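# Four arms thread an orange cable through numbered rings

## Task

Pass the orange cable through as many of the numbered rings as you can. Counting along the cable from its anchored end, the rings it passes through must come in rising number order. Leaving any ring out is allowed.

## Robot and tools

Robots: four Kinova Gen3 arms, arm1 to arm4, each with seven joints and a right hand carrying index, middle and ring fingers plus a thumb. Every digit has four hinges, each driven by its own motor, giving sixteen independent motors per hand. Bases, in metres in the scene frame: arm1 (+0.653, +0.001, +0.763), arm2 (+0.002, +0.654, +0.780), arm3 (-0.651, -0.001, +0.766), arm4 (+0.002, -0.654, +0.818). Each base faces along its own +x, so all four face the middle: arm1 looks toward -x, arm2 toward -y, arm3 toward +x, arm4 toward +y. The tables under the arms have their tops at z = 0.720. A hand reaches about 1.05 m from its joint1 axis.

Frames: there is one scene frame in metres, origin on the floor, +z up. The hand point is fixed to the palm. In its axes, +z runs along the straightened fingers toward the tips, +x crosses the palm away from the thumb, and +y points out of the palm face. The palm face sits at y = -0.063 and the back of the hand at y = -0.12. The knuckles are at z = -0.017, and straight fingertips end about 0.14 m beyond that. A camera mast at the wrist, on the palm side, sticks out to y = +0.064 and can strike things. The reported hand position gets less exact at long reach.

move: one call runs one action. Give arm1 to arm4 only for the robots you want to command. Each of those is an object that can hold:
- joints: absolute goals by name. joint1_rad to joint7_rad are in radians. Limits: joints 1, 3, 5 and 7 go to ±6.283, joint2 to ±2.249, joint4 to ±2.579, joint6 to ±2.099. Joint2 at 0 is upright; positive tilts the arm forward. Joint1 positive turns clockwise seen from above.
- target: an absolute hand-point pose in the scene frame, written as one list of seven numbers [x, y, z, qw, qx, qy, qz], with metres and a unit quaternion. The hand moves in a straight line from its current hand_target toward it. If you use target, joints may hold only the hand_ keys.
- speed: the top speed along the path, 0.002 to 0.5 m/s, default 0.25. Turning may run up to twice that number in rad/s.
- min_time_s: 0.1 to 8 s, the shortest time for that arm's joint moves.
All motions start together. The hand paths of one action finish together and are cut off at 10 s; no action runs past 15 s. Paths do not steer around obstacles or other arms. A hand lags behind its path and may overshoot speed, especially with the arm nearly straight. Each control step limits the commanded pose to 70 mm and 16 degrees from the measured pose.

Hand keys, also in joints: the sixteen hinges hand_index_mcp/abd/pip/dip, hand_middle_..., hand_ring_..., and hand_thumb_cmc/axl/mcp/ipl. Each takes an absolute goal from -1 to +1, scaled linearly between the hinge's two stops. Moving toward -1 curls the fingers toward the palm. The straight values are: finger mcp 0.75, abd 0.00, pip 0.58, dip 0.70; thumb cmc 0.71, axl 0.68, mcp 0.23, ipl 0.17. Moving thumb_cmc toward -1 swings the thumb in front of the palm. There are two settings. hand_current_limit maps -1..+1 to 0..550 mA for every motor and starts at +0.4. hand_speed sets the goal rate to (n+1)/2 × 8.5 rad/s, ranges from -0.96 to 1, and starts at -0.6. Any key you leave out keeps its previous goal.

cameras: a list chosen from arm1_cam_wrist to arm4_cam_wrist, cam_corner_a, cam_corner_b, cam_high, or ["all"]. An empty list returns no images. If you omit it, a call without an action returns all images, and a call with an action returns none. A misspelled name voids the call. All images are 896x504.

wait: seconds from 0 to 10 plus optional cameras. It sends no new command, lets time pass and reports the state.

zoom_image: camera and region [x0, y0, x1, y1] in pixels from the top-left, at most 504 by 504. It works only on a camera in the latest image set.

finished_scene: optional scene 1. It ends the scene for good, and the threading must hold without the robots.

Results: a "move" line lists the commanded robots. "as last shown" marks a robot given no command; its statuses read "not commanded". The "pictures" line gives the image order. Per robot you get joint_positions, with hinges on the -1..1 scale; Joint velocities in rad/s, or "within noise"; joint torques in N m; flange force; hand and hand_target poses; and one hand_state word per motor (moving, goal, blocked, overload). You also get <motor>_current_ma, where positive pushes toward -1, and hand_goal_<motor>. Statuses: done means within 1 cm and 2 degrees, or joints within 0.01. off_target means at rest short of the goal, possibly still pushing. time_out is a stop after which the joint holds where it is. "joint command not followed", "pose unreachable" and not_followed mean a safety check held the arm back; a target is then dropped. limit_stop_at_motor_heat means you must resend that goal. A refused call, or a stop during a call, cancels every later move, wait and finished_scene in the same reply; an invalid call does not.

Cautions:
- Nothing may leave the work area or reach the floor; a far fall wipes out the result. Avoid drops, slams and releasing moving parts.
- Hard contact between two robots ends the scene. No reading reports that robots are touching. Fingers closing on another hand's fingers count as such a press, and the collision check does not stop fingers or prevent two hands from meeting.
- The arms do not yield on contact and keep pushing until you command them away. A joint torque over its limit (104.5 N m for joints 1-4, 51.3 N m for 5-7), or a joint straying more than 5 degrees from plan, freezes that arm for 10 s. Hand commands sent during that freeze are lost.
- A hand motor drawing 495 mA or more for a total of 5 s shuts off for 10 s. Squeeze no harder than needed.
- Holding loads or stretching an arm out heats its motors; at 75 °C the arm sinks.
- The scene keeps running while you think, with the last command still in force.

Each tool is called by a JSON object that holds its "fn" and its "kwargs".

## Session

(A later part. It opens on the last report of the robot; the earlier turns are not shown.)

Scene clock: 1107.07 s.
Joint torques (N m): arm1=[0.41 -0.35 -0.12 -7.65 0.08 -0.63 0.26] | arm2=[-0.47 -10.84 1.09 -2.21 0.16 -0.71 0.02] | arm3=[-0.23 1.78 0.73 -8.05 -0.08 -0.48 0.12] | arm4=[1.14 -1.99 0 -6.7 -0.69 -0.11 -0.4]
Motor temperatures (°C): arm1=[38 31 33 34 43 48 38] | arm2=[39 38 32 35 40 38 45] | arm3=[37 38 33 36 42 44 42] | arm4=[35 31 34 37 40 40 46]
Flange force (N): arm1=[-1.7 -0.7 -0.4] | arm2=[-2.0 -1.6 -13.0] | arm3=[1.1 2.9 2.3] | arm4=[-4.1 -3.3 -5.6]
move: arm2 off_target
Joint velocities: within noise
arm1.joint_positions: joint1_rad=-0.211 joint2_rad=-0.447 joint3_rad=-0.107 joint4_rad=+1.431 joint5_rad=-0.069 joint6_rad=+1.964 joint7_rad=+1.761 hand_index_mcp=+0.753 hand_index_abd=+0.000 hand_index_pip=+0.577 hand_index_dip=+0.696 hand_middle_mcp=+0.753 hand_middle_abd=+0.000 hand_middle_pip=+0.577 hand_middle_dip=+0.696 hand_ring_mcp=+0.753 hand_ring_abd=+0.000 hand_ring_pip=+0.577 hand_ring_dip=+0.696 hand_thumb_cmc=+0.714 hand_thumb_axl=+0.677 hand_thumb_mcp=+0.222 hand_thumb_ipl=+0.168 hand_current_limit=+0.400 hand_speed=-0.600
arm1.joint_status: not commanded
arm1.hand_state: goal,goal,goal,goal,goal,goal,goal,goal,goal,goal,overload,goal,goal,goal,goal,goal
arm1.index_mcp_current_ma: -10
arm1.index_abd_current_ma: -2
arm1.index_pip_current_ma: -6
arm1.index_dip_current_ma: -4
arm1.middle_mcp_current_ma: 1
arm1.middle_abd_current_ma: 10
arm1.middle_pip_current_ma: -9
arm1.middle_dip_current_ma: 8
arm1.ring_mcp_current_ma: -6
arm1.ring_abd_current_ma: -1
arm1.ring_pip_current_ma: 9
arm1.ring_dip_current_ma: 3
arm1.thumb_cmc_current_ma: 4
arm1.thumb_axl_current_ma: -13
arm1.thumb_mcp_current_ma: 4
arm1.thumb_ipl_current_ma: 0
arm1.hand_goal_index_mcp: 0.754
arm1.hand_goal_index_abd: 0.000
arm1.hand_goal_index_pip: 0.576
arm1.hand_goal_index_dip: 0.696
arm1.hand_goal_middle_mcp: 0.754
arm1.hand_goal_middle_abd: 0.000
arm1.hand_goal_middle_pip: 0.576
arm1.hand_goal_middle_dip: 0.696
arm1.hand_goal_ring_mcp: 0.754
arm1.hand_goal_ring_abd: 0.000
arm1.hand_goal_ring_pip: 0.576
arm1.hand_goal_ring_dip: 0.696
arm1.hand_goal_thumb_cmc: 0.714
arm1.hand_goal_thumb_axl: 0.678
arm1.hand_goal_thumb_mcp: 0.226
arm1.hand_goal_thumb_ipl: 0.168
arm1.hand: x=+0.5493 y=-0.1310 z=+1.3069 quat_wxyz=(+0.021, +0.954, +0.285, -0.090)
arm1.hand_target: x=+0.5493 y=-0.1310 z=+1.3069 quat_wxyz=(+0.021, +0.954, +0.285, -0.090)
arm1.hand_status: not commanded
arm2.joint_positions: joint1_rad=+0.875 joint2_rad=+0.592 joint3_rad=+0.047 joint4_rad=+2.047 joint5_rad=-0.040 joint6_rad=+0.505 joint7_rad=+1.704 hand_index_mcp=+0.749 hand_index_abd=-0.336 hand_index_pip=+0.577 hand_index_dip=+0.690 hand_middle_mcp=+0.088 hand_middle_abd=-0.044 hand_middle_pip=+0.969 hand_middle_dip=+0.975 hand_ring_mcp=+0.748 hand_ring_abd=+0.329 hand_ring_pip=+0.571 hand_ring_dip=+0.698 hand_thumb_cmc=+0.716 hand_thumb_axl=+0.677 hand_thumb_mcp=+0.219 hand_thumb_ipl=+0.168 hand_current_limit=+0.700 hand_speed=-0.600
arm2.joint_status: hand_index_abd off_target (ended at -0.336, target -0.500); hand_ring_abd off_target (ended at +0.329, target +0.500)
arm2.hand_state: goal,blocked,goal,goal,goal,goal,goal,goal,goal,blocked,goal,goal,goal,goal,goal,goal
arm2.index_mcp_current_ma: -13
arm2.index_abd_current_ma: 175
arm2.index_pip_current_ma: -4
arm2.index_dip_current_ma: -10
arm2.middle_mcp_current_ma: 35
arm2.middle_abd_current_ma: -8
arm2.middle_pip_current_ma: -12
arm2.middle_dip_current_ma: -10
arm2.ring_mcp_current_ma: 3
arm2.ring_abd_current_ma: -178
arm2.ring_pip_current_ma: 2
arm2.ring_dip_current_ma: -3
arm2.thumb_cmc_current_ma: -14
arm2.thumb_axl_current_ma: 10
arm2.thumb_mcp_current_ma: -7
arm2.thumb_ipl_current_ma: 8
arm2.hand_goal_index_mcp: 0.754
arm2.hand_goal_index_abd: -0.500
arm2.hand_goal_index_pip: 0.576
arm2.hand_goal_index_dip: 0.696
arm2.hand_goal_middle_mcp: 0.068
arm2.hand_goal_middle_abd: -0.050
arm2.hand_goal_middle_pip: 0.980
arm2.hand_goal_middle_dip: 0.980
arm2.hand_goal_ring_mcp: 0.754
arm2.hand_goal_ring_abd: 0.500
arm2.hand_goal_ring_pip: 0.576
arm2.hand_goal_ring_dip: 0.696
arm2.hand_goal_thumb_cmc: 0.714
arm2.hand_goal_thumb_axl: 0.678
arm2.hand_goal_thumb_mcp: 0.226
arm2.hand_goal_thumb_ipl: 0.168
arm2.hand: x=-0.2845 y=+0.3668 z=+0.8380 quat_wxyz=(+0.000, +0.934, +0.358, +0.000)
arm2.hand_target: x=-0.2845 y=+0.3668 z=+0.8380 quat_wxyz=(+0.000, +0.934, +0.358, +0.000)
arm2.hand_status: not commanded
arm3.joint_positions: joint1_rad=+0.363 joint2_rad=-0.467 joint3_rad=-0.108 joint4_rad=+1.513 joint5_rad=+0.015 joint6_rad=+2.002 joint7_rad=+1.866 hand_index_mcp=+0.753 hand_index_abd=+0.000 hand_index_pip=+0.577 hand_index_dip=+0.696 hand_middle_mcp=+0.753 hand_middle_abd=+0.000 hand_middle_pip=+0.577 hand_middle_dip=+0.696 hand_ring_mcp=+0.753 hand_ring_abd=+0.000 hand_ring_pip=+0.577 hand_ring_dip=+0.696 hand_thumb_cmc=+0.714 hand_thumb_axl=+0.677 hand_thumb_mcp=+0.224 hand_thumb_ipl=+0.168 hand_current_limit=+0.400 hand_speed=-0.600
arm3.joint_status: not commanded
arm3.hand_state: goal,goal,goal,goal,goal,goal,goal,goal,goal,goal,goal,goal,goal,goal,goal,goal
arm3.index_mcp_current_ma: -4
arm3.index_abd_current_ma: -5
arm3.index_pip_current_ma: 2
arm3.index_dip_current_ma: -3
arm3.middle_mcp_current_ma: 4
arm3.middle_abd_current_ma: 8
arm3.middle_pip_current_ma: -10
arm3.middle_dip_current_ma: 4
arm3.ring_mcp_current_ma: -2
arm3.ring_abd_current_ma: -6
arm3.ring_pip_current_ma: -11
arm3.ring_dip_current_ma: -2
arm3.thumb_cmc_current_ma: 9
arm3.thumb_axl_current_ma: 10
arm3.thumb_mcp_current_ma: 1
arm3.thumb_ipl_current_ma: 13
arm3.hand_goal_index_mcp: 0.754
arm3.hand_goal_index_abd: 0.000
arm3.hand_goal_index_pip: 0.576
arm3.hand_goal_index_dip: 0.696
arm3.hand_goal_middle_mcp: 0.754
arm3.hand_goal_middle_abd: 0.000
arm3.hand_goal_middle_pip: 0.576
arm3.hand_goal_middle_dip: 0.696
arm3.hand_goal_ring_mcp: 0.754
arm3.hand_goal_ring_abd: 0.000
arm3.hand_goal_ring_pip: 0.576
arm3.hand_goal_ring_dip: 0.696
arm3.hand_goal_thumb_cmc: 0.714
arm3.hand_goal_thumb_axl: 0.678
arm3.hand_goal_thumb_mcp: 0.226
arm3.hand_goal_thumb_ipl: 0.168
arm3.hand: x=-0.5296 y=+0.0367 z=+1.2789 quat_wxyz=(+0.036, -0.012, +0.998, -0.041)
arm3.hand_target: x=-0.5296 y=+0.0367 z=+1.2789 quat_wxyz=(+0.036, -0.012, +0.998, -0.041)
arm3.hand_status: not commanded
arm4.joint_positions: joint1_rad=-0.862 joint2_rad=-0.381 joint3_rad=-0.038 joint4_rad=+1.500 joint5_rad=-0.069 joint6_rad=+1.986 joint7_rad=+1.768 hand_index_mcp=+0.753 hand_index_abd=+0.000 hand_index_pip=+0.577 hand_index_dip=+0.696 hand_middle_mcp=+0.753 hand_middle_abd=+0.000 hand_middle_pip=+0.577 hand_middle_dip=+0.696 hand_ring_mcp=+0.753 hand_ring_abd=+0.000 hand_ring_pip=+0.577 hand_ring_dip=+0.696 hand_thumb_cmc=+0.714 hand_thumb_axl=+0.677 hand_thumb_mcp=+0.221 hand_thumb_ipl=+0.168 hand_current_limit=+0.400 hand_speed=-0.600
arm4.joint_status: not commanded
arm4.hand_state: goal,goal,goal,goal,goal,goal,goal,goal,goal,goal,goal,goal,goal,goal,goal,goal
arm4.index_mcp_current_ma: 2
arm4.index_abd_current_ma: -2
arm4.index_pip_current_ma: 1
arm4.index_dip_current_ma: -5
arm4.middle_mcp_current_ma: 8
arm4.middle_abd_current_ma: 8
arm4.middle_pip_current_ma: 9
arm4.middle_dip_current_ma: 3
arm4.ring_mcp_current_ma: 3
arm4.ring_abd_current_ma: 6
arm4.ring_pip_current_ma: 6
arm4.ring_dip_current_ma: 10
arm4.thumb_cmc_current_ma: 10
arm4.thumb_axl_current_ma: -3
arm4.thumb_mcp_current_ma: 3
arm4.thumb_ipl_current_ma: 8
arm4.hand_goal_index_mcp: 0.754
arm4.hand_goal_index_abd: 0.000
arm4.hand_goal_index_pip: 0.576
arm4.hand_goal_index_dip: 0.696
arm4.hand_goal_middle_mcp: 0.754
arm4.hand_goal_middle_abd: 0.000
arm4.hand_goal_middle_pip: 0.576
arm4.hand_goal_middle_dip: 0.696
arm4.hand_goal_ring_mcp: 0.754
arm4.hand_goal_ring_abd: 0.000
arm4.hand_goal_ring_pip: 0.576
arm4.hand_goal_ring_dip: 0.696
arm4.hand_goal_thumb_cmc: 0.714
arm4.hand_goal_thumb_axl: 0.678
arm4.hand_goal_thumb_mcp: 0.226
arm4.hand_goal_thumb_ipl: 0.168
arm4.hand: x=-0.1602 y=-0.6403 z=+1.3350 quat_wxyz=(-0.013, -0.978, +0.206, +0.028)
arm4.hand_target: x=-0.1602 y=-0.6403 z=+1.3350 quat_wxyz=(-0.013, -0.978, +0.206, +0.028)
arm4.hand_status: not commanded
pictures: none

{"fn": "move", "kwargs": {"arm2": {"target": [-0.2845, 0.3668, 0.8403, 0, 0.9336, 0.3584, 0], "speed": 0.1, "joints": {"hand_index_abd": -0.355, "hand_ring_abd": 0.355}}}}

{"fn": "move", "kwargs": {"arm2": {"target": [-0.2845, 0.3668, 0.8386, 0, 0.9336, 0.3584, 0], "speed": 0.05}}}

{"fn": "move", "kwargs": {"arm2": {"joints": {"hand_index_abd": -0.55, "hand_ring_abd": 0.55}}}}

Scene clock: 1117.63 s.
Joint torques (N m): arm1=[0.41 -0.43 -0.12 -7.7 0.11 -0.63 0.25] | arm2=[-0.38 -17.32 1.43 -3.84 0.16 0.01 0.03] | arm3=[-0.27 1.86 0.79 -8.04 -0.08 -0.44 0.14] | arm4=[1.13 -2 -0.01 -6.69 -0.7 -0.1 -0.39]
Motor temperatures (°C): arm1=[38 31 33 34 43 48 38] | arm2=[39 38 32 35 40 38 45] | arm3=[37 38 33 36 42 44 42] | arm4=[35 31 34 37 40 40 46]
Flange force (N): arm1=[-1.8 -0.7 -0.3] | arm2=[-3.9 -1.5 5.4] | arm3=[1.1 3.2 2.4] | arm4=[-4.2 -3.3 -5.7]
move: arm2 off_target
Joint velocities: within noise
arm1, arm3, arm4: as last shown
arm1.index_mcp_current_ma: -3
arm1.index_abd_current_ma: -6
arm1.index_dip_current_ma: 1
arm1.middle_mcp_current_ma: 3
arm1.middle_abd_current_ma: 3
arm1.middle_pip_current_ma: -12
arm1.middle_dip_current_ma: 7
arm1.ring_mcp_current_ma: -4
arm1.ring_abd_current_ma: -3
arm1.ring_pip_current_ma: 12
arm1.ring_dip_current_ma: -1
arm1.thumb_cmc_current_ma: 5
arm1.thumb_axl_current_ma: -10
arm1.thumb_mcp_current_ma: 8
arm1.thumb_ipl_current_ma: 4
arm2.joint_positions: joint1_rad=+0.875 joint2_rad=+0.586 joint3_rad=+0.047 joint4_rad=+2.045 joint5_rad=-0.040 joint6_rad=+0.512 joint7_rad=+1.704 hand_index_mcp=+0.750 hand_index_abd=-0.335 hand_index_pip=+0.577 hand_index_dip=+0.691 hand_middle_mcp=+0.088 hand_middle_abd=-0.044 hand_middle_pip=+0.969 hand_middle_dip=+0.975 hand_ring_mcp=+0.748 hand_ring_abd=+0.335 hand_ring_pip=+0.571 hand_ring_dip=+0.698 hand_thumb_cmc=+0.716 hand_thumb_axl=+0.677 hand_thumb_mcp=+0.219 hand_thumb_ipl=+0.168 hand_current_limit=+0.700 hand_speed=-0.600
arm2.joint_status: hand_index_abd off_target (ended at -0.335, target -0.355); the others done
arm2.hand_state: goal,goal,goal,goal,goal,goal,goal,goal,goal,blocked,goal,goal,goal,goal,goal,goal
arm2.index_mcp_current_ma: -12
arm2.index_abd_current_ma: 7
arm2.index_pip_current_ma: -7
arm2.index_dip_current_ma: -6
arm2.middle_mcp_current_ma: 35
arm2.middle_abd_current_ma: -9
arm2.middle_pip_current_ma: -17
arm2.middle_dip_current_ma: -9
arm2.ring_mcp_current_ma: 5
arm2.ring_abd_current_ma: -4
arm2.ring_pip_current_ma: 3
arm2.ring_dip_current_ma: -4
arm2.thumb_cmc_current_ma: -7
arm2.thumb_axl_current_ma: 3
arm2.thumb_mcp_current_ma: -7
arm2.thumb_ipl_current_ma: 5
arm2.hand_goal_index_mcp: 0.754
arm2.hand_goal_index_abd: -0.354
arm2.hand_goal_index_pip: 0.576
arm2.hand_goal_index_dip: 0.696
arm2.hand_goal_middle_mcp: 0.068
arm2.hand_goal_middle_abd: -0.050
arm2.hand_goal_middle_pip: 0.980
arm2.hand_goal_middle_dip: 0.980
arm2.hand_goal_ring_mcp: 0.754
arm2.hand_goal_ring_abd: 0.356
arm2.hand_goal_ring_pip: 0.576
arm2.hand_goal_ring_dip: 0.696
arm2.hand_goal_thumb_cmc: 0.714
arm2.hand_goal_thumb_axl: 0.678
arm2.hand_goal_thumb_mcp: 0.226
arm2.hand_goal_thumb_ipl: 0.168
arm2.hand: x=-0.2845 y=+0.3668 z=+0.8403 quat_wxyz=(+0.000, +0.934, +0.358, +0.000)
arm2.hand_target: x=-0.2845 y=+0.3668 z=+0.8403 quat_wxyz=(+0.000, +0.934, +0.358, +0.000)
arm2.hand_status: done (0.000 m and 0.0 deg from the pose sent, 0.002 m and 0.0 deg at the start)
arm3.index_abd_current_ma: -9
arm3.index_pip_current_ma: -1
arm3.index_dip_current_ma: -9
arm3.middle_mcp_current_ma: 16
arm3.middle_abd_current_ma: 5
arm3.middle_pip_current_ma: -2
arm3.ring_mcp_current_ma: 7
arm3.ring_abd_current_ma: -3
arm3.ring_pip_current_ma: 2
arm3.ring_dip_current_ma: -4
arm3.thumb_cmc_current_ma: 8
arm3.thumb_axl_current_ma: 2
arm3.thumb_mcp_current_ma: -4
arm3.thumb_ipl_current_ma: -7
arm4.index_mcp_current_ma: -6
arm4.index_abd_current_ma: -6
arm4.index_pip_current_ma: 0
arm4.index_dip_current_ma: 2
arm4.middle_mcp_current_ma: 7
arm4.middle_abd_current_ma: 3
arm4.middle_pip_current_ma: 7
arm4.middle_dip_current_ma: -1
arm4.ring_mcp_current_ma: 1
arm4.ring_abd_current_ma: 7
arm4.ring_pip_current_ma: -4
arm4.ring_dip_current_ma: 7
arm4.thumb_cmc_current_ma: 11
arm4.thumb_axl_current_ma: -1
arm4.thumb_mcp_current_ma: 7
arm4.thumb_ipl_current_ma: 2
pictures: none

Scene clock: 1118.60 s.
Joint torques (N m): arm1=[0.41 -0.34 -0.12 -7.68 0.09 -0.63 0.25] | arm2=[-0.4 -16.26 1.45 -3.37 0.22 0.02 0.05] | arm3=[-0.29 1.81 0.68 -8.08 -0.04 -0.46 0.08] | arm4=[1.13 -2 0.01 -6.72 -0.69 -0.13 -0.4]
Motor temperatures (°C): arm1=[38 31 33 34 43 48 38] | arm2=[39 38 32 35 40 38 45] | arm3=[37 38 33 36 42 44 42] | arm4=[35 31 34 37 40 40 46]
Flange force (N): arm1=[-1.6 -0.7 -0.2] | arm2=[-3.8 -1.5 2.7] | arm3=[1.2 2.7 2.5] | arm4=[-4.1 -3.3 -5.6]
move: arm2 done
Joint velocities: within noise
arm1, arm3, arm4: as last shown
arm1.index_mcp_current_ma: -7
arm1.index_abd_current_ma: 0
arm1.index_pip_current_ma: -8
arm1.index_dip_current_ma: -2
arm1.middle_mcp_current_ma: 1
arm1.middle_abd_current_ma: 5
arm1.middle_pip_current_ma: -9
arm1.middle_dip_current_ma: 6
arm1.ring_mcp_current_ma: 0
arm1.ring_abd_current_ma: -1
arm1.ring_pip_current_ma: 8
arm1.thumb_axl_current_ma: -4
arm1.thumb_mcp_current_ma: 12
arm1.thumb_ipl_current_ma: 3
arm2.joint_positions: joint1_rad=+0.875 joint2_rad=+0.590 joint3_rad=+0.047 joint4_rad=+2.046 joint5_rad=-0.040 joint6_rad=+0.506 joint7_rad=+1.704 hand_index_mcp=+0.750 hand_index_abd=-0.336 hand_index_pip=+0.577 hand_index_dip=+0.691 hand_middle_mcp=+0.088 hand_middle_abd=-0.044 hand_middle_pip=+0.969 hand_middle_dip=+0.975 hand_ring_mcp=+0.748 hand_ring_abd=+0.335 hand_ring_pip=+0.571 hand_ring_dip=+0.698 hand_thumb_cmc=+0.716 hand_thumb_axl=+0.677 hand_thumb_mcp=+0.219 hand_thumb_ipl=+0.168 hand_current_limit=+0.700 hand_speed=-0.600
arm2.joint_status: not commanded
arm2.hand_state: goal,goal,goal,goal,goal,goal,goal,goal,goal,blocked,goal,goal,goal,goal,goal,goal
arm2.index_mcp_current_ma: -10
arm2.index_abd_current_ma: 3
arm2.index_pip_current_ma: -1
arm2.index_dip_current_ma: -11
arm2.middle_mcp_current_ma: 34
arm2.middle_abd_current_ma: -10
arm2.middle_pip_current_ma: -13
arm2.middle_dip_current_ma: -12
arm2.ring_mcp_current_ma: 4
arm2.ring_abd_current_ma: -5
arm2.ring_pip_current_ma: 5
arm2.ring_dip_current_ma: -3
arm2.thumb_cmc_current_ma: -5
arm2.thumb_axl_current_ma: 10
arm2.thumb_mcp_current_ma: -6
arm2.thumb_ipl_current_ma: 1
arm2.hand_goal_index_mcp: 0.754
arm2.hand_goal_index_abd: -0.354
arm2.hand_goal_index_pip: 0.576
arm2.hand_goal_index_dip: 0.696
arm2.hand_goal_middle_mcp: 0.068
arm2.hand_goal_middle_abd: -0.050
arm2.hand_goal_middle_pip: 0.980
arm2.hand_goal_middle_dip: 0.980
arm2.hand_goal_ring_mcp: 0.754
arm2.hand_goal_ring_abd: 0.356
arm2.hand_goal_ring_pip: 0.576
arm2.hand_goal_ring_dip: 0.696
arm2.hand_goal_thumb_cmc: 0.714
arm2.hand_goal_thumb_axl: 0.678
arm2.hand_goal_thumb_mcp: 0.226
arm2.hand_goal_thumb_ipl: 0.168
arm2.hand: x=-0.2845 y=+0.3668 z=+0.8386 quat_wxyz=(+0.000, +0.934, +0.358, +0.000)
arm2.hand_target: x=-0.2845 y=+0.3668 z=+0.8386 quat_wxyz=(+0.000, +0.934, +0.358, +0.000)
arm2.hand_status: done (0.000 m and 0.0 deg from the pose sent, 0.002 m and 0.0 deg at the start)
arm3.index_mcp_current_ma: -8
arm3.index_abd_current_ma: -6
arm3.index_dip_current_ma: -6
arm3.middle_mcp_current_ma: 13
arm3.middle_abd_current_ma: 9
arm3.middle_dip_current_ma: 1
arm3.ring_mcp_current_ma: -5
arm3.ring_abd_current_ma: 1
arm3.ring_pip_current_ma: 5
arm3.ring_dip_current_ma: -2
arm3.thumb_cmc_current_ma: -5
arm3.thumb_axl_current_ma: 7
arm3.thumb_mcp_current_ma: -1
arm3.thumb_ipl_current_ma: 4
arm4.index_mcp_current_ma: -1
arm4.index_abd_current_ma: -2
arm4.index_pip_current_ma: 9
arm4.index_dip_current_ma: 1
arm4.middle_mcp_current_ma: 11
arm4.middle_abd_current_ma: 4
arm4.middle_pip_current_ma: 5
arm4.middle_dip_current_ma: 1
arm4.ring_mcp_current_ma: 4
arm4.ring_abd_current_ma: -3
arm4.ring_pip_current_ma: 9
arm4.ring_dip_current_ma: 9
arm4.thumb_cmc_current_ma: 10
arm4.thumb_axl_current_ma: -8
arm4.thumb_mcp_current_ma: -1
arm4.thumb_ipl_current_ma: -2
pictures: none

Scene clock: 1119.10 s.
Joint torques (N m): arm1=[0.41 -0.41 -0.08 -7.72 0.09 -0.64 0.25] | arm2=[-0.42 -17.26 1.39 -3.81 0.18 0.09 0.05] | arm3=[-0.32 1.78 0.73 -8.1 -0.03 -0.47 0.1] | arm4=[1.12 -1.96 -0.01 -6.71 -0.7 -0.1 -0.37]
Motor temperatures (°C): arm1=[38 31 33 34 43 48 38] | arm2=[39 38 32 35 40 38 45] | arm3=[37 38 33 36 42 44 42] | arm4=[35 31 34 37 40 40 46]
Flange force (N): arm1=[-1.7 -0.6 -0.2] | arm2=[-3.6 -1.5 5.4] | arm3=[1.1 3.0 2.5] | arm4=[-4.1 -3.2 -5.6]
move: arm2 off_target
Joint velocities: within noise
arm1, arm3, arm4: as last shown
arm1.index_abd_current_ma: -4
arm1.index_pip_current_ma: -10
arm1.index_dip_current_ma: 3
arm1.middle_mcp_current_ma: -2
arm1.middle_abd_current_ma: 9
arm1.middle_dip_current_ma: 10
arm1.ring_abd_current_ma: -10
arm1.ring_dip_current_ma: -2
arm1.thumb_cmc_current_ma: 3
arm1.thumb_axl_current_ma: -5
arm1.thumb_mcp_current_ma: 10
arm1.thumb_ipl_current_ma: 2
arm2.joint_positions: joint1_rad=+0.875 joint2_rad=+0.590 joint3_rad=+0.047 joint4_rad=+2.046 joint5_rad=-0.040 joint6_rad=+0.506 joint7_rad=+1.704 hand_index_mcp=+0.750 hand_index_abd=-0.382 hand_index_pip=+0.577 hand_index_dip=+0.691 hand_middle_mcp=+0.088 hand_middle_abd=-0.044 hand_middle_pip=+0.969 hand_middle_dip=+0.975 hand_ring_mcp=+0.748 hand_ring_abd=+0.382 hand_ring_pip=+0.571 hand_ring_dip=+0.698 hand_thumb_cmc=+0.716 hand_thumb_axl=+0.677 hand_thumb_mcp=+0.219 hand_thumb_ipl=+0.168 hand_current_limit=+0.700 hand_speed=-0.600
arm2.joint_status: hand_index_abd off_target (ended at -0.382, target -0.550); hand_ring_abd off_target (ended at +0.382, target +0.550)
arm2.hand_state: goal,blocked,goal,goal,goal,goal,goal,goal,goal,blocked,goal,goal,goal,goal,goal,goal
arm2.index_mcp_current_ma: -11
arm2.index_abd_current_ma: 180
arm2.index_pip_current_ma: -2
arm2.index_dip_current_ma: -7
arm2.middle_mcp_current_ma: 34
arm2.middle_abd_current_ma: 0
arm2.middle_pip_current_ma: -15
arm2.middle_dip_current_ma: -4
arm2.ring_mcp_current_ma: 5
arm2.ring_abd_current_ma: -174
arm2.ring_pip_current_ma: 3
arm2.ring_dip_current_ma: -2
arm2.thumb_cmc_current_ma: -8
arm2.thumb_axl_current_ma: 5
arm2.thumb_mcp_current_ma: -4
arm2.thumb_ipl_current_ma: 3
arm2.hand_goal_index_mcp: 0.754
arm2.hand_goal_index_abd: -0.550
arm2.hand_goal_index_pip: 0.576
arm2.hand_goal_index_dip: 0.696
arm2.hand_goal_middle_mcp: 0.068
arm2.hand_goal_middle_abd: -0.050
arm2.hand_goal_middle_pip: 0.980
arm2.hand_goal_middle_dip: 0.980
arm2.hand_goal_ring_mcp: 0.754
arm2.hand_goal_ring_abd: 0.550
arm2.hand_goal_ring_pip: 0.576
arm2.hand_goal_ring_dip: 0.696
arm2.hand_goal_thumb_cmc: 0.714
arm2.hand_goal_thumb_axl: 0.678
arm2.hand_goal_thumb_mcp: 0.226
arm2.hand_goal_thumb_ipl: 0.168
arm2.hand: x=-0.2845 y=+0.3668 z=+0.8386 quat_wxyz=(+0.000, +0.934, +0.358, +0.000)
arm2.hand_target: x=-0.2845 y=+0.3668 z=+0.8386 quat_wxyz=(+0.000, +0.934, +0.358, +0.000)
arm2.hand_status: not commanded
arm3.index_mcp_current_ma: -9
arm3.index_abd_current_ma: -8
arm3.index_pip_current_ma: 7
arm3.index_dip_current_ma: -7
arm3.middle_mcp_current_ma: -1
arm3.middle_abd_current_ma: -2
arm3.middle_pip_current_ma: 5
arm3.middle_dip_current_ma: 7
arm3.ring_mcp_current_ma: 0
arm3.ring_abd_current_ma: -7
arm3.ring_pip_current_ma: -1
arm3.ring_dip_current_ma: -1
arm3.thumb_cmc_current_ma: -10
arm3.thumb_axl_current_ma: 5
arm3.thumb_mcp_current_ma: 7
arm3.thumb_ipl_current_ma: 5
arm4.index_mcp_current_ma: -5
arm4.index_abd_current_ma: -11
arm4.index_dip_current_ma: -1
arm4.middle_mcp_current_ma: 9
arm4.middle_abd_current_ma: 10
arm4.middle_pip_current_ma: 10
arm4.middle_dip_current_ma: 11
arm4.ring_mcp_current_ma: 7
arm4.ring_abd_current_ma: 0
arm4.ring_pip_current_ma: 7
arm4.thumb_cmc_current_ma: 15
arm4.thumb_axl_current_ma: -3
arm4.thumb_mcp_current_ma: -3
arm4.thumb_ipl_current_ma: -1
pictures: none

{"fn": "move", "kwargs": {"arm2": {"target": [-0.2845, 0.3668, 0.8374, 0, 0.9336, 0.3584, 0], "speed": 0.05, "joints": {"hand_index_abd": -0.5, "hand_ring_abd": 0.5}}, "cameras": ["arm2_cam_wrist", "cam_high"]}}

{"fn": "zoom_image", "kwargs": {"camera": "arm2_cam_wrist", "region": [330, 20, 530, 220]}}

Scene clock: 1191.80 s.
Joint torques (N m): arm1=[0.42 -0.44 -0.14 -7.7 0.12 -0.6 0.23] | arm2=[-0.51 -11.28 1.21 -2.4 0.16 -0.65 0.05] | arm3=[-0.27 1.76 0.71 -8.04 -0.05 -0.49 0.11] | arm4=[1.11 -2.02 0.01 -6.7 -0.68 -0.09 -0.39]
Motor temperatures (°C): arm1=[38 31 33 34 43 48 38] | arm2=[39 40 32 35 40 38 45] | arm3=[37 38 33 36 42 44 42] | arm4=[35 31 34 37 40 40 46]
Flange force (N): arm1=[-1.8 -0.9 -0.1] | arm2=[-1.8 -1.6 -11.7] | arm3=[1.1 2.8 2.2] | arm4=[-4.2 -3.2 -5.6]
move: arm2 off_target
Joint velocities: within noise
arm1, arm3, arm4: as last shown
arm1.index_mcp_current_ma: -11
arm1.index_abd_current_ma: -5
arm1.index_pip_current_ma: -13
arm1.middle_mcp_current_ma: 1
arm1.middle_abd_current_ma: 5
arm1.middle_pip_current_ma: -10
arm1.middle_dip_current_ma: 4
arm1.ring_mcp_current_ma: -3
arm1.ring_abd_current_ma: -4
arm1.ring_pip_current_ma: 10
arm1.ring_dip_current_ma: -1
arm1.thumb_cmc_current_ma: 1
arm1.thumb_axl_current_ma: -9
arm1.thumb_mcp_current_ma: 7
arm1.thumb_ipl_current_ma: 0
arm2.joint_positions: joint1_rad=+0.876 joint2_rad=+0.593 joint3_rad=+0.047 joint4_rad=+2.047 joint5_rad=-0.040 joint6_rad=+0.503 joint7_rad=+1.704 hand_index_mcp=+0.750 hand_index_abd=-0.382 hand_index_pip=+0.577 hand_index_dip=+0.690 hand_middle_mcp=+0.088 hand_middle_abd=-0.044 hand_middle_pip=+0.969 hand_middle_dip=+0.975 hand_ring_mcp=+0.748 hand_ring_abd=+0.381 hand_ring_pip=+0.571 hand_ring_dip=+0.699 hand_thumb_cmc=+0.716 hand_thumb_axl=+0.677 hand_thumb_mcp=+0.219 hand_thumb_ipl=+0.168 hand_current_limit=+0.700 hand_speed=-0.600
arm2.joint_status: hand_index_abd off_target (ended at -0.382, target -0.500); hand_ring_abd off_target (ended at +0.381, target +0.500)
arm2.hand_state: goal,blocked,goal,goal,goal,goal,goal,goal,goal,blocked,goal,goal,goal,goal,goal,goal
arm2.index_mcp_current_ma: -11
arm2.index_abd_current_ma: 117
arm2.index_pip_current_ma: -4
arm2.index_dip_current_ma: -6
arm2.middle_mcp_current_ma: 32
arm2.middle_abd_current_ma: -7
arm2.middle_pip_current_ma: -11
arm2.middle_dip_current_ma: -9
arm2.ring_mcp_current_ma: 3
arm2.ring_abd_current_ma: -108
arm2.ring_pip_current_ma: 0
arm2.ring_dip_current_ma: -4
arm2.thumb_cmc_current_ma: -10
arm2.thumb_axl_current_ma: 1
arm2.thumb_mcp_current_ma: -4
arm2.thumb_ipl_current_ma: 4
arm2.hand_goal_index_mcp: 0.754
arm2.hand_goal_index_abd: -0.500
arm2.hand_goal_index_pip: 0.576
arm2.hand_goal_index_dip: 0.696
arm2.hand_goal_middle_mcp: 0.068
arm2.hand_goal_middle_abd: -0.050
arm2.hand_goal_middle_pip: 0.980
arm2.hand_goal_middle_dip: 0.980
arm2.hand_goal_ring_mcp: 0.754
arm2.hand_goal_ring_abd: 0.500
arm2.hand_goal_ring_pip: 0.576
arm2.hand_goal_ring_dip: 0.696
arm2.hand_goal_thumb_cmc: 0.714
arm2.hand_goal_thumb_axl: 0.678
arm2.hand_goal_thumb_mcp: 0.226
arm2.hand_goal_thumb_ipl: 0.168
arm2.hand: x=-0.2845 y=+0.3668 z=+0.8374 quat_wxyz=(+0.000, +0.934, +0.358, +0.000)
arm2.hand_target: x=-0.2845 y=+0.3668 z=+0.8374 quat_wxyz=(+0.000, +0.934, +0.358, +0.000)
arm2.hand_status: done (0.000 m and 0.0 deg from the pose sent, 0.001 m and 0.0 deg at the start)
arm3.index_mcp_current_ma: -12
arm3.index_abd_current_ma: -3
arm3.index_pip_current_ma: -10
arm3.index_dip_current_ma: -1
arm3.middle_mcp_current_ma: 12
arm3.middle_abd_current_ma: -3
arm3.middle_pip_current_ma: 1
arm3.middle_dip_current_ma: 1
arm3.ring_mcp_current_ma: 3
arm3.ring_abd_current_ma: 0
arm3.ring_pip_current_ma: 2
arm3.ring_dip_current_ma: -5
arm3.thumb_cmc_current_ma: 0
arm3.thumb_axl_current_ma: 9
arm3.thumb_mcp_current_ma: 8
arm3.thumb_ipl_current_ma: -3
arm4.index_mcp_current_ma: 0
arm4.index_abd_current_ma: -5
arm4.index_pip_current_ma: 0
arm4.index_dip_current_ma: 1
arm4.middle_mcp_current_ma: 1
arm4.middle_pip_current_ma: 6
arm4.middle_dip_current_ma: 9
arm4.ring_mcp_current_ma: 1
arm4.ring_abd_current_ma: 5
arm4.ring_dip_current_ma: 3
arm4.thumb_cmc_current_ma: 11
arm4.thumb_axl_current_ma: -4
arm4.thumb_mcp_current_ma: 8
arm4.thumb_ipl_current_ma: 3

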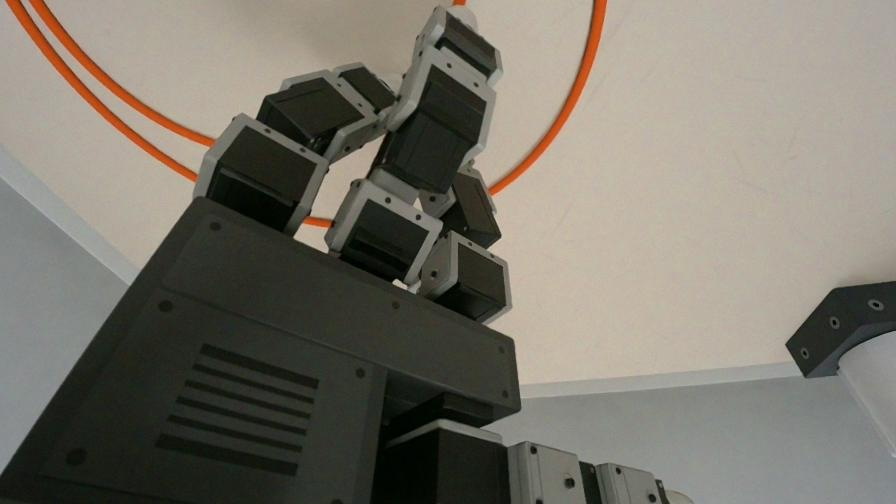

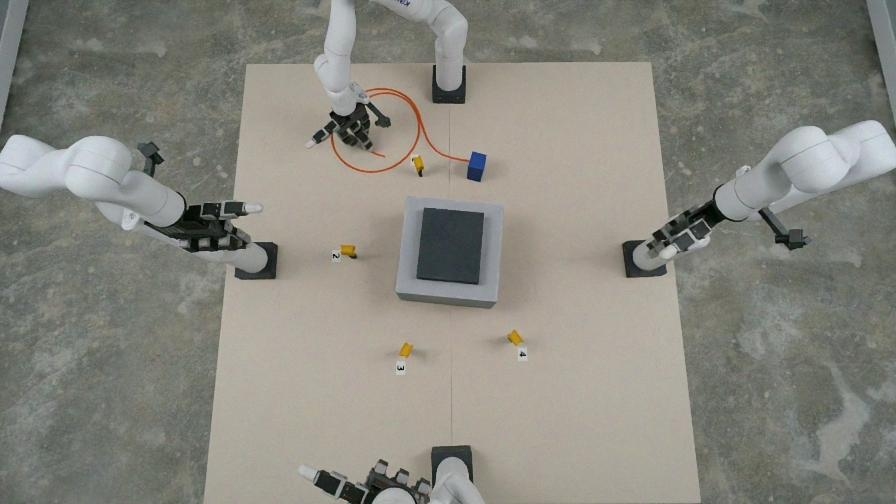

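Scaled by 2.520 from the camera's image (finer frame: 1280x720).

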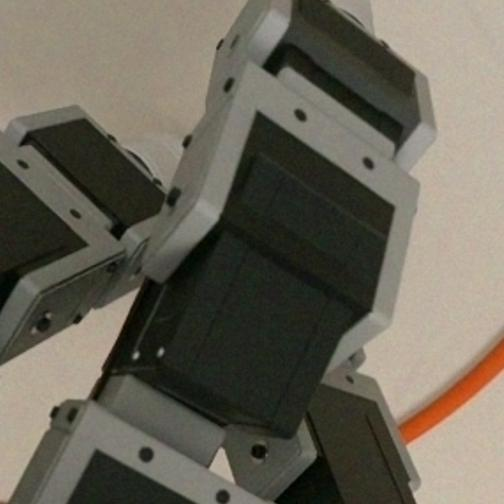

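{"fn": "move", "kwargs": {"arm2": {"target": [-0.2845, 0.3668, 0.8397, 0, 0.9336, 0.3584, 0], "speed": 0.1, "joints": {"hand_index_abd": -0.335, "hand_ring_abd": 0.335}}}}

{"fn": "move", "kwargs": {"arm2": {"target": [-0.2845, 0.3668, 0.8374, 0, 0.9336, 0.3584, 0], "speed": 0.05}}}

{"fn": "move", "kwargs": {"arm2": {"joints": {"hand_index_abd": -0.85, "hand_ring_abd": 0.85}}}}

{"fn": "move", "kwargs": {"arm2": {"target": [-0.2845, 0.3668, 0.848, 0, 0.9336, 0.3584, 0], "speed": 0.05, "joints": {"hand_index_abd": -0.7, "hand_ring_abd": 0.7}}}}

Scene clock: 1202.23 s.
Joint torques (N m): arm1=[0.4 -0.42 -0.12 -7.66 0.08 -0.63 0.24] | arm2=[-0.41 -17.28 1.39 -3.79 0.2 0.05 0.07] | arm3=[-0.28 1.75 0.69 -8.08 -0.02 -0.47 0.09] | arm4=[1.12 -1.99 -0.01 -6.68 -0.71 -0.12 -0.38]
Motor temperatures (°C): arm1=[38 31 33 34 43 48 38] | arm2=[39 39 32 35 40 38 45] | arm3=[37 38 33 36 42 44 42] | arm4=[35 31 34 37 40 40 46]
Flange force (N): arm1=[-1.8 -0.8 -0.4] | arm2=[-3.8 -1.4 5.4] | arm3=[1.1 2.8 2.4] | arm4=[-4.1 -3.3 -5.8]
move: arm2 done
Joint velocities: within noise
arm1, arm3, arm4: as last shown
arm1.index_mcp_current_ma: -7
arm1.index_abd_current_ma: -2
arm1.index_pip_current_ma: -8
arm1.index_dip_current_ma: 1
arm1.middle_abd_current_ma: 11
arm1.middle_pip_current_ma: -6
arm1.ring_mcp_current_ma: -1
arm1.ring_abd_current_ma: -1
arm1.ring_pip_current_ma: 8
arm1.thumb_cmc_current_ma: 4
arm1.thumb_axl_current_ma: -7
arm1.thumb_mcp_current_ma: 11
arm1.thumb_ipl_current_ma: 6
arm2.joint_positions: joint1_rad=+0.875 joint2_rad=+0.588 joint3_rad=+0.047 joint4_rad=+2.046 joint5_rad=-0.040 joint6_rad=+0.510 joint7_rad=+1.704 hand_index_mcp=+0.750 hand_index_abd=-0.334 hand_index_pip=+0.577 hand_index_dip=+0.691 hand_middle_mcp=+0.088 hand_middle_abd=-0.044 hand_middle_pip=+0.969 hand_middle_dip=+0.975 hand_ring_mcp=+0.748 hand_ring_abd=+0.341 hand_ring_pip=+0.571 hand_ring_dip=+0.699 hand_thumb_cmc=+0.716 hand_thumb_axl=+0.677 hand_thumb_mcp=+0.219 hand_thumb_ipl=+0.168 hand_current_limit=+0.700 hand_speed=-0.600
arm2.joint_status: all done
arm2.hand_state: goal,goal,goal,goal,goal,goal,goal,goal,goal,goal,goal,goal,goal,goal,goal,goal
arm2.index_mcp_current_ma: -10
arm2.index_abd_current_ma: -5
arm2.index_pip_current_ma: -3
arm2.index_dip_current_ma: -11
arm2.middle_mcp_current_ma: 33
arm2.middle_abd_current_ma: -3
arm2.middle_pip_current_ma: -15
arm2.middle_dip_current_ma: -8
arm2.ring_mcp_current_ma: 1
arm2.ring_abd_current_ma: 11
arm2.ring_pip_current_ma: 0
arm2.ring_dip_current_ma: -2
arm2.thumb_cmc_current_ma: -11
arm2.thumb_axl_current_ma: 10
arm2.thumb_mcp_current_ma: -3
arm2.thumb_ipl_current_ma: 4
arm2.hand_goal_index_mcp: 0.754
arm2.hand_goal_index_abd: -0.334
arm2.hand_goal_index_pip: 0.576
arm2.hand_goal_index_dip: 0.696
arm2.hand_goal_middle_mcp: 0.068
arm2.hand_goal_middle_abd: -0.050
arm2.hand_goal_middle_pip: 0.980
arm2.hand_goal_middle_dip: 0.980
arm2.hand_goal_ring_mcp: 0.754
arm2.hand_goal_ring_abd: 0.336
arm2.hand_goal_ring_pip: 0.576
arm2.hand_goal_ring_dip: 0.696
arm2.hand_goal_thumb_cmc: 0.714
arm2.hand_goal_thumb_axl: 0.678
arm2.hand_goal_thumb_mcp: 0.226
arm2.hand_goal_thumb_ipl: 0.168
arm2.hand: x=-0.2845 y=+0.3668 z=+0.8397 quat_wxyz=(+0.000, +0.934, +0.358, +0.000)
arm2.hand_target: x=-0.2845 y=+0.3668 z=+0.8397 quat_wxyz=(+0.000, +0.934, +0.358, +0.000)
arm2.hand_status: done (0.000 m and 0.0 deg from the pose sent, 0.002 m and 0.0 deg at the start)
arm3.index_abd_current_ma: -6
arm3.index_pip_current_ma: 2
arm3.index_dip_current_ma: -6
arm3.middle_mcp_current_ma: 8
arm3.middle_abd_current_ma: -2
arm3.middle_pip_current_ma: -1
arm3.ring_mcp_current_ma: 7
arm3.ring_abd_current_ma: -1
arm3.ring_pip_current_ma: 4
arm3.ring_dip_current_ma: -3
arm3.thumb_cmc_current_ma: -3
arm3.thumb_axl_current_ma: 3
arm3.thumb_mcp_current_ma: 1
arm3.thumb_ipl_current_ma: -1
arm4.index_mcp_current_ma: -12
arm4.index_abd_current_ma: -2
arm4.index_pip_current_ma: 1
arm4.index_dip_current_ma: -1
arm4.middle_mcp_current_ma: 6
arm4.middle_abd_current_ma: 5
arm4.middle_pip_current_ma: 0
arm4.middle_dip_current_ma: -2
arm4.ring_mcp_current_ma: 2
arm4.ring_abd_current_ma: 3
arm4.ring_pip_current_ma: 5
arm4.ring_dip_current_ma: 12
arm4.thumb_cmc_current_ma: 9
arm4.thumb_axl_current_ma: -9
arm4.thumb_mcp_current_ma: 3
arm4.thumb_ipl_current_ma: 7
pictures: none

Scene clock: 1203.20 s.
Joint torques (N m): arm1=[0.37 -0.42 -0.11 -7.7 0.1 -0.63 0.26] | arm2=[-0.41 -8.39 1.18 -0.78 0.26 -0.33 0.02] | arm3=[-0.21 1.8 0.68 -8.12 -0.05 -0.5 0.12] | arm4=[1.12 -2 0 -6.7 -0.7 -0.11 -0.39]
Motor temperatures (°C): arm1=[38 31 33 34 43 48 38] | arm2=[39 39 32 35 40 38 45] | arm3=[37 38 33 36 42 44 42] | arm4=[35 31 34 37 40 40 46]
Flange force (N): arm1=[-1.8 -0.7 -0.3] | arm2=[-2.7 -1.6 -18.5] | arm3=[1.3 2.8 2.5] | arm4=[-4.1 -3.3 -5.7]
move: arm2 done
Joint velocities: within noise
arm1, arm3, arm4: as last shown
arm1.index_mcp_current_ma: -5
arm1.index_abd_current_ma: -1
arm1.index_pip_current_ma: -12
arm1.index_dip_current_ma: -1
arm1.middle_abd_current_ma: 7
arm1.middle_pip_current_ma: -4
arm1.middle_dip_current_ma: 6
arm1.ring_mcp_current_ma: -3
arm1.ring_abd_current_ma: -6
arm1.ring_pip_current_ma: 12
arm1.ring_dip_current_ma: 1
arm1.thumb_cmc_current_ma: 7
arm1.thumb_axl_current_ma: -16
arm1.thumb_mcp_current_ma: 14
arm1.thumb_ipl_current_ma: 3
arm2.joint_positions: joint1_rad=+0.876 joint2_rad=+0.593 joint3_rad=+0.047 joint4_rad=+2.047 joint5_rad=-0.040 joint6_rad=+0.503 joint7_rad=+1.704 hand_index_mcp=+0.749 hand_index_abd=-0.341 hand_index_pip=+0.576 hand_index_dip=+0.690 hand_middle_mcp=+0.088 hand_middle_abd=-0.044 hand_middle_pip=+0.969 hand_middle_dip=+0.975 hand_ring_mcp=+0.748 hand_ring_abd=+0.339 hand_ring_pip=+0.571 hand_ring_dip=+0.699 hand_thumb_cmc=+0.716 hand_thumb_axl=+0.677 hand_thumb_mcp=+0.219 hand_thumb_ipl=+0.168 hand_current_limit=+0.700 hand_speed=-0.600
arm2.joint_status: not commanded
arm2.hand_state: goal,goal,goal,goal,goal,goal,goal,goal,goal,goal,goal,goal,goal,goal,goal,goal
arm2.index_mcp_current_ma: -13
arm2.index_abd_current_ma: -3
arm2.index_pip_current_ma: -3
arm2.index_dip_current_ma: -8
arm2.middle_mcp_current_ma: 37
arm2.middle_abd_current_ma: -4
arm2.middle_pip_current_ma: -15
arm2.middle_dip_current_ma: -7
arm2.ring_mcp_current_ma: 5
arm2.ring_abd_current_ma: 8
arm2.ring_pip_current_ma: 0
arm2.ring_dip_current_ma: -7
arm2.thumb_cmc_current_ma: -11
arm2.thumb_axl_current_ma: 6
arm2.thumb_mcp_current_ma: -8
arm2.thumb_ipl_current_ma: 4
arm2.hand_goal_index_mcp: 0.754
arm2.hand_goal_index_abd: -0.334
arm2.hand_goal_index_pip: 0.576
arm2.hand_goal_index_dip: 0.696
arm2.hand_goal_middle_mcp: 0.068
arm2.hand_goal_middle_abd: -0.050
arm2.hand_goal_middle_pip: 0.980
arm2.hand_goal_middle_dip: 0.980
arm2.hand_goal_ring_mcp: 0.754
arm2.hand_goal_ring_abd: 0.336
arm2.hand_goal_ring_pip: 0.576
arm2.hand_goal_ring_dip: 0.696
arm2.hand_goal_thumb_cmc: 0.714
arm2.hand_goal_thumb_axl: 0.678
arm2.hand_goal_thumb_mcp: 0.226
arm2.hand_goal_thumb_ipl: 0.168
arm2.hand: x=-0.2845 y=+0.3668 z=+0.8374 quat_wxyz=(+0.000, +0.934, +0.358, +0.000)
arm2.hand_target: x=-0.2845 y=+0.3668 z=+0.8374 quat_wxyz=(+0.000, +0.934, +0.358, +0.000)
arm2.hand_status: done (0.000 m and 0.0 deg from the pose sent, 0.002 m and 0.0 deg at the start)
arm3.index_mcp_current_ma: -8
arm3.index_abd_current_ma: -11
arm3.index_pip_current_ma: 9
arm3.middle_mcp_current_ma: 5
arm3.middle_abd_current_ma: 6
arm3.middle_pip_current_ma: 0
arm3.middle_dip_current_ma: 0
arm3.ring_mcp_current_ma: 5
arm3.ring_abd_current_ma: -6
arm3.ring_pip_current_ma: -2
arm3.ring_dip_current_ma: -5
arm3.thumb_cmc_current_ma: -6
arm3.thumb_axl_current_ma: 1
arm3.thumb_mcp_current_ma: 0
arm3.thumb_ipl_current_ma: 1
arm4.index_mcp_current_ma: -13
arm4.index_abd_current_ma: -7
arm4.index_pip_current_ma: 2
arm4.index_dip_current_ma: -6
arm4.middle_mcp_current_ma: 5
arm4.middle_abd_current_ma: 6
arm4.middle_pip_current_ma: 7
arm4.middle_dip_current_ma: -3
arm4.ring_mcp_current_ma: 1
arm4.ring_abd_current_ma: 5
arm4.ring_pip_current_ma: 7
arm4.ring_dip_current_ma: 2
arm4.thumb_cmc_current_ma: 5
arm4.thumb_axl_current_ma: -4
arm4.thumb_mcp_current_ma: 4
arm4.thumb_ipl_current_ma: 6
pictures: none

Scene clock: 1203.93 s.
Joint torques (N m): arm1=[0.44 -0.4 -0.13 -7.65 0.12 -0.65 0.23] | arm2=[-0.39 -8.74 1.19 -0.69 0.26 -0.24 0.03] | arm3=[-0.25 1.77 0.76 -8.06 -0.08 -0.5 0.07] | arm4=[1.1 -2.01 -0.02 -6.69 -0.7 -0.11 -0.37]
Motor temperatures (°C): arm1=[38 31 33 34 43 48 38] | arm2=[39 39 32 35 40 38 45] | arm3=[37 38 33 36 42 44 42] | arm4=[35 31 34 37 40 40 46]
Flange force (N): arm1=[-1.7 -0.8 -0.5] | arm2=[-3.3 -1.6 -17.4] | arm3=[1.1 2.8 2.2] | arm4=[-4.2 -3.3 -5.7]
move: arm2 off_target
Joint velocities: within noise
arm1, arm3, arm4: as last shown
arm1.index_mcp_current_ma: -9
arm1.index_abd_current_ma: -2
arm1.index_pip_current_ma: -4
arm1.index_dip_current_ma: -2
arm1.middle_abd_current_ma: 9
arm1.middle_pip_current_ma: -11
arm1.middle_dip_current_ma: 9
arm1.ring_mcp_current_ma: -4
arm1.ring_abd_current_ma: -7
arm1.ring_pip_current_ma: 6
arm1.thumb_cmc_current_ma: 3
arm1.thumb_axl_current_ma: -8
arm1.thumb_mcp_current_ma: 15
arm1.thumb_ipl_current_ma: 5
arm2.joint_positions: joint1_rad=+0.876 joint2_rad=+0.593 joint3_rad=+0.047 joint4_rad=+2.047 joint5_rad=-0.040 joint6_rad=+0.503 joint7_rad=+1.704 hand_index_mcp=+0.749 hand_index_abd=-0.345 hand_index_pip=+0.576 hand_index_dip=+0.690 hand_middle_mcp=+0.088 hand_middle_abd=-0.044 hand_middle_pip=+0.969 hand_middle_dip=+0.975 hand_ring_mcp=+0.748 hand_ring_abd=+0.342 hand_ring_pip=+0.571 hand_ring_dip=+0.699 hand_thumb_cmc=+0.716 hand_thumb_axl=+0.677 hand_thumb_mcp=+0.219 hand_thumb_ipl=+0.168 hand_current_limit=+0.700 hand_speed=-0.600
arm2.joint_status: hand_index_abd off_target (ended at -0.345, target -0.850); hand_ring_abd off_target (ended at +0.342, target +0.850)
arm2.hand_state: goal,blocked,goal,goal,goal,goal,goal,goal,goal,blocked,goal,goal,goal,goal,goal,goal
arm2.index_mcp_current_ma: -12
arm2.index_abd_current_ma: 463
arm2.index_pip_current_ma: -3
arm2.index_dip_current_ma: -12
arm2.middle_mcp_current_ma: 38
arm2.middle_abd_current_ma: -10
arm2.middle_pip_current_ma: -13
arm2.middle_dip_current_ma: -14
arm2.ring_mcp_current_ma: 5
arm2.ring_abd_current_ma: -457
arm2.ring_pip_current_ma: 2
arm2.ring_dip_current_ma: -3
arm2.thumb_cmc_current_ma: -13
arm2.thumb_axl_current_ma: 8
arm2.thumb_mcp_current_ma: -4
arm2.thumb_ipl_current_ma: 10
arm2.hand_goal_index_mcp: 0.754
arm2.hand_goal_index_abd: -0.850
arm2.hand_goal_index_pip: 0.576
arm2.hand_goal_index_dip: 0.696
arm2.hand_goal_middle_mcp: 0.068
arm2.hand_goal_middle_abd: -0.050
arm2.hand_goal_middle_pip: 0.980
arm2.hand_goal_middle_dip: 0.980
arm2.hand_goal_ring_mcp: 0.754
arm2.hand_goal_ring_abd: 0.850
arm2.hand_goal_ring_pip: 0.576
arm2.hand_goal_ring_dip: 0.696
arm2.hand_goal_thumb_cmc: 0.714
arm2.hand_goal_thumb_axl: 0.678
arm2.hand_goal_thumb_mcp: 0.226
arm2.hand_goal_thumb_ipl: 0.168
arm2.hand: x=-0.2845 y=+0.3668 z=+0.8374 quat_wxyz=(+0.000, +0.934, +0.358, +0.000)
arm2.hand_target: x=-0.2845 y=+0.3668 z=+0.8374 quat_wxyz=(+0.000, +0.934, +0.358, +0.000)
arm2.hand_status: not commanded
arm3.index_mcp_current_ma: -5
arm3.index_abd_current_ma: 0
arm3.index_pip_current_ma: 6
arm3.index_dip_current_ma: -20
arm3.middle_mcp_current_ma: -8
arm3.middle_abd_current_ma: 8
arm3.middle_pip_current_ma: 6
arm3.middle_dip_current_ma: -8
arm3.ring_mcp_current_ma: 10
arm3.ring_abd_current_ma: 4
arm3.ring_pip_current_ma: 4
arm3.ring_dip_current_ma: -1
arm3.thumb_cmc_current_ma: 2
arm3.thumb_axl_current_ma: 3
arm3.thumb_mcp_current_ma: 9
arm3.thumb_ipl_current_ma: 2
arm4.index_mcp_current_ma: -7
arm4.index_abd_current_ma: 1
arm4.index_pip_current_ma: 6
arm4.index_dip_current_ma: -4
arm4.middle_mcp_current_ma: 10
arm4.middle_abd_current_ma: 3
arm4.middle_pip_current_ma: 11
arm4.middle_dip_current_ma: 3
arm4.ring_mcp_current_ma: -5
arm4.ring_abd_current_ma: 4
arm4.ring_pip_current_ma: 12
arm4.ring_dip_current_ma: 7
arm4.thumb_cmc_current_ma: 6
arm4.thumb_axl_current_ma: -10
arm4.thumb_mcp_current_ma: 3
pictures: none

Scene clock: 1204.90 s.
Joint torques (N m): arm1=[0.42 -0.39 -0.13 -7.67 0.13 -0.65 0.26] | arm2=[-0.4 -17.17 1.39 -4.04 0.18 0.07 0.06] | arm3=[-0.24 1.77 0.72 -7.98 -0.03 -0.47 0.05] | arm4=[1.07 -1.97 -0.01 -6.69 -0.69 -0.1 -0.39]
Motor temperatures (°C): arm1=[38 31 33 34 43 48 38] | arm2=[39 39 32 35 40 38 45] | arm3=[37 38 33 36 42 44 42] | arm4=[35 31 34 37 40 40 46]
Flange force (N): arm1=[-1.7 -0.7 -0.4] | arm2=[-3.8 -1.4 5.4] | arm3=[1.1 2.7 2.0] | arm4=[-4.1 -3.3 -5.7]
move: arm2 off_target
Joint velocities: within noise
arm1.joint_positions: joint1_rad=-0.211 joint2_rad=-0.447 joint3_rad=-0.107 joint4_rad=+1.431 joint5_rad=-0.069 joint6_rad=+1.964 joint7_rad=+1.761 hand_index_mcp=+0.753 hand_index_abd=+0.000 hand_index_pip=+0.577 hand_index_dip=+0.696 hand_middle_mcp=+0.753 hand_middle_abd=+0.000 hand_middle_pip=+0.577 hand_middle_dip=+0.696 hand_ring_mcp=+0.753 hand_ring_abd=+0.000 hand_ring_pip=+0.577 hand_ring_dip=+0.696 hand_thumb_cmc=+0.714 hand_thumb_axl=+0.677 hand_thumb_mcp=+0.222 hand_thumb_ipl=+0.168 hand_current_limit=+0.400 hand_speed=-0.600
arm1.joint_status: not commanded
arm1.hand_state: goal,goal,goal,goal,goal,goal,goal,goal,goal,goal,overload,goal,goal,goal,goal,goal
arm1.index_mcp_current_ma: -8
arm1.index_abd_current_ma: -5
arm1.index_pip_current_ma: -9
arm1.index_dip_current_ma: -2
arm1.middle_mcp_current_ma: 7
arm1.middle_abd_current_ma: 10
arm1.middle_pip_current_ma: -12
arm1.middle_dip_current_ma: 0
arm1.ring_mcp_current_ma: -4
arm1.ring_abd_current_ma: -2
arm1.ring_pip_current_ma: 10
arm1.ring_dip_current_ma: -3
arm1.thumb_cmc_current_ma: 3
arm1.thumb_axl_current_ma: -12
arm1.thumb_mcp_current_ma: 8
arm1.thumb_ipl_current_ma: 4
arm1.hand_goal_index_mcp: 0.754
arm1.hand_goal_index_abd: 0.000
arm1.hand_goal_index_pip: 0.576
arm1.hand_goal_index_dip: 0.696
arm1.hand_goal_middle_mcp: 0.754
arm1.hand_goal_middle_abd: 0.000
arm1.hand_goal_middle_pip: 0.576
arm1.hand_goal_middle_dip: 0.696
arm1.hand_goal_ring_mcp: 0.754
arm1.hand_goal_ring_abd: 0.000
arm1.hand_goal_ring_pip: 0.576
arm1.hand_goal_ring_dip: 0.696
arm1.hand_goal_thumb_cmc: 0.714
arm1.hand_goal_thumb_axl: 0.678
arm1.hand_goal_thumb_mcp: 0.226
arm1.hand_goal_thumb_ipl: 0.168
arm1.hand: x=+0.5493 y=-0.1310 z=+1.3069 quat_wxyz=(+0.021, +0.954, +0.285, -0.090)
arm1.hand_target: x=+0.5493 y=-0.1310 z=+1.3069 quat_wxyz=(+0.021, +0.954, +0.285, -0.090)
arm1.hand_status: not commanded
arm2.joint_positions: joint1_rad=+0.873 joint2_rad=+0.569 joint3_rad=+0.049 joint4_rad=+2.040 joint5_rad=-0.039 joint6_rad=+0.535 joint7_rad=+1.703 hand_index_mcp=+0.750 hand_index_abd=-0.395 hand_index_pip=+0.577 hand_index_dip=+0.690 hand_middle_mcp=+0.088 hand_middle_abd=-0.044 hand_middle_pip=+0.969 hand_middle_dip=+0.975 hand_ring_mcp=+0.748 hand_ring_abd=+0.362 hand_ring_pip=+0.572 hand_ring_dip=+0.700 hand_thumb_cmc=+0.716 hand_thumb_axl=+0.677 hand_thumb_mcp=+0.219 hand_thumb_ipl=+0.168 hand_current_limit=+0.700 hand_speed=-0.600
arm2.joint_status: hand_index_abd off_target (ended at -0.395, target -0.700); hand_ring_abd off_target (ended at +0.362, target +0.700)
arm2.hand_state: goal,blocked,goal,goal,goal,goal,goal,goal,goal,blocked,goal,goal,goal,goal,goal,goal
arm2.index_mcp_current_ma: -14
arm2.index_abd_current_ma: 368
arm2.index_pip_current_ma: -6
arm2.index_dip_current_ma: -6
arm2.middle_mcp_current_ma: 35
arm2.middle_abd_current_ma: -5
arm2.middle_pip_current_ma: -13
arm2.middle_dip_current_ma: -9
arm2.ring_mcp_current_ma: 1
arm2.ring_abd_current_ma: -415
arm2.ring_pip_current_ma: 3
arm2.ring_dip_current_ma: 3
arm2.thumb_cmc_current_ma: -9
arm2.thumb_axl_current_ma: 5
arm2.thumb_mcp_current_ma: -11
arm2.thumb_ipl_current_ma: 6
arm2.hand_goal_index_mcp: 0.754
arm2.hand_goal_index_abd: -0.700
arm2.hand_goal_index_pip: 0.576
arm2.hand_goal_index_dip: 0.696
arm2.hand_goal_middle_mcp: 0.068
arm2.hand_goal_middle_abd: -0.050
arm2.hand_goal_middle_pip: 0.980
arm2.hand_goal_middle_dip: 0.980
arm2.hand_goal_ring_mcp: 0.754
arm2.hand_goal_ring_abd: 0.700
arm2.hand_goal_ring_pip: 0.576
arm2.hand_goal_ring_dip: 0.696
arm2.hand_goal_thumb_cmc: 0.714
arm2.hand_goal_thumb_axl: 0.678
arm2.hand_goal_thumb_mcp: 0.226
arm2.hand_goal_thumb_ipl: 0.168
arm2.hand: x=-0.2845 y=+0.3668 z=+0.8480 quat_wxyz=(+0.000, +0.934, +0.358, +0.000)
arm2.hand_target: x=-0.2845 y=+0.3668 z=+0.8480 quat_wxyz=(+0.000, +0.934, +0.358, +0.000)
arm2.hand_status: done (0.000 m and 0.0 deg from the pose sent, 0.011 m and 0.0 deg at the start)
arm3.joint_positions: joint1_rad=+0.363 joint2_rad=-0.467 joint3_rad=-0.108 joint4_rad=+1.513 joint5_rad=+0.015 joint6_rad=+2.002 joint7_rad=+1.866 hand_index_mcp=+0.753 hand_index_abd=+0.000 hand_index_pip=+0.577 hand_index_dip=+0.696 hand_middle_mcp=+0.753 hand_middle_abd=+0.000 hand_middle_pip=+0.577 hand_middle_dip=+0.696 hand_ring_mcp=+0.753 hand_ring_abd=+0.000 hand_ring_pip=+0.577 hand_ring_dip=+0.696 hand_thumb_cmc=+0.714 hand_thumb_axl=+0.677 hand_thumb_mcp=+0.224 hand_thumb_ipl=+0.168 hand_current_limit=+0.400 hand_speed=-0.600
arm3.joint_status: not commanded
arm3.hand_state: goal,goal,goal,goal,goal,goal,goal,goal,goal,goal,goal,goal,goal,goal,goal,goal
arm3.index_mcp_current_ma: -8
arm3.index_abd_current_ma: -4
arm3.index_pip_current_ma: 11
arm3.index_dip_current_ma: -7
arm3.middle_mcp_current_ma: 5
arm3.middle_abd_current_ma: 4
arm3.middle_pip_current_ma: -5
arm3.middle_dip_current_ma: 0
arm3.ring_mcp_current_ma: -2
arm3.ring_abd_current_ma: 2
arm3.ring_pip_current_ma: 5
arm3.ring_dip_current_ma: 5
arm3.thumb_cmc_current_ma: 4
arm3.thumb_axl_current_ma: 8
arm3.thumb_mcp_current_ma: 6
arm3.thumb_ipl_current_ma: -7
arm3.hand_goal_index_mcp: 0.754
arm3.hand_goal_index_abd: 0.000
arm3.hand_goal_index_pip: 0.576
arm3.hand_goal_index_dip: 0.696
arm3.hand_goal_middle_mcp: 0.754
arm3.hand_goal_middle_abd: 0.000
arm3.hand_goal_middle_pip: 0.576
arm3.hand_goal_middle_dip: 0.696
arm3.hand_goal_ring_mcp: 0.754
arm3.hand_goal_ring_abd: 0.000
arm3.hand_goal_ring_pip: 0.576
arm3.hand_goal_ring_dip: 0.696
arm3.hand_goal_thumb_cmc: 0.714
arm3.hand_goal_thumb_axl: 0.678
arm3.hand_goal_thumb_mcp: 0.226
arm3.hand_goal_thumb_ipl: 0.168
arm3.hand: x=-0.5296 y=+0.0367 z=+1.2789 quat_wxyz=(+0.036, -0.012, +0.998, -0.041)
arm3.hand_target: x=-0.5296 y=+0.0367 z=+1.2789 quat_wxyz=(+0.036, -0.012, +0.998, -0.041)
arm3.hand_status: not commanded
arm4.joint_positions: joint1_rad=-0.862 joint2_rad=-0.381 joint3_rad=-0.038 joint4_rad=+1.500 joint5_rad=-0.069 joint6_rad=+1.986 joint7_rad=+1.768 hand_index_mcp=+0.753 hand_index_abd=+0.000 hand_index_pip=+0.577 hand_index_dip=+0.696 hand_middle_mcp=+0.753 hand_middle_abd=+0.000 hand_middle_pip=+0.577 hand_middle_dip=+0.696 hand_ring_mcp=+0.753 hand_ring_abd=+0.000 hand_ring_pip=+0.577 hand_ring_dip=+0.696 hand_thumb_cmc=+0.714 hand_thumb_axl=+0.677 hand_thumb_mcp=+0.221 hand_thumb_ipl=+0.168 hand_current_limit=+0.400 hand_speed=-0.600
arm4.joint_status: not commanded
arm4.hand_state: goal,goal,goal,goal,goal,goal,goal,goal,goal,goal,goal,goal,goal,goal,goal,goal
arm4.index_mcp_current_ma: -6
arm4.index_abd_current_ma: -5
arm4.index_pip_current_ma: 5
arm4.index_dip_current_ma: 2
arm4.middle_mcp_current_ma: 9
arm4.middle_abd_current_ma: 5
arm4.middle_pip_current_ma: 4
arm4.middle_dip_current_ma: 4
arm4.ring_mcp_current_ma: 0
arm4.ring_abd_current_ma: 6
arm4.ring_pip_current_ma: 11
arm4.ring_dip_current_ma: 4
arm4.thumb_cmc_current_ma: 18
arm4.thumb_axl_current_ma: -3
arm4.thumb_mcp_current_ma: -2
arm4.thumb_ipl_current_ma: 4
arm4.hand_goal_index_mcp: 0.754
arm4.hand_goal_index_abd: 0.000
arm4.hand_goal_index_pip: 0.576
arm4.hand_goal_index_dip: 0.696
arm4.hand_goal_middle_mcp: 0.754
arm4.hand_goal_middle_abd: 0.000
arm4.hand_goal_middle_pip: 0.576
arm4.hand_goal_middle_dip: 0.696
arm4.hand_goal_ring_mcp: 0.754
arm4.hand_goal_ring_abd: 0.000
arm4.hand_goal_ring_pip: 0.576
arm4.hand_goal_ring_dip: 0.696
arm4.hand_goal_thumb_cmc: 0.714
arm4.hand_goal_thumb_axl: 0.678
arm4.hand_goal_thumb_mcp: 0.226
arm4.hand_goal_thumb_ipl: 0.168
arm4.hand: x=-0.1602 y=-0.6403 z=+1.3350 quat_wxyz=(-0.013, -0.978, +0.206, +0.028)
arm4.hand_target: x=-0.1602 y=-0.6403 z=+1.3350 quat_wxyz=(-0.013, -0.978, +0.206, +0.028)
arm4.hand_status: not commanded
pictures: none


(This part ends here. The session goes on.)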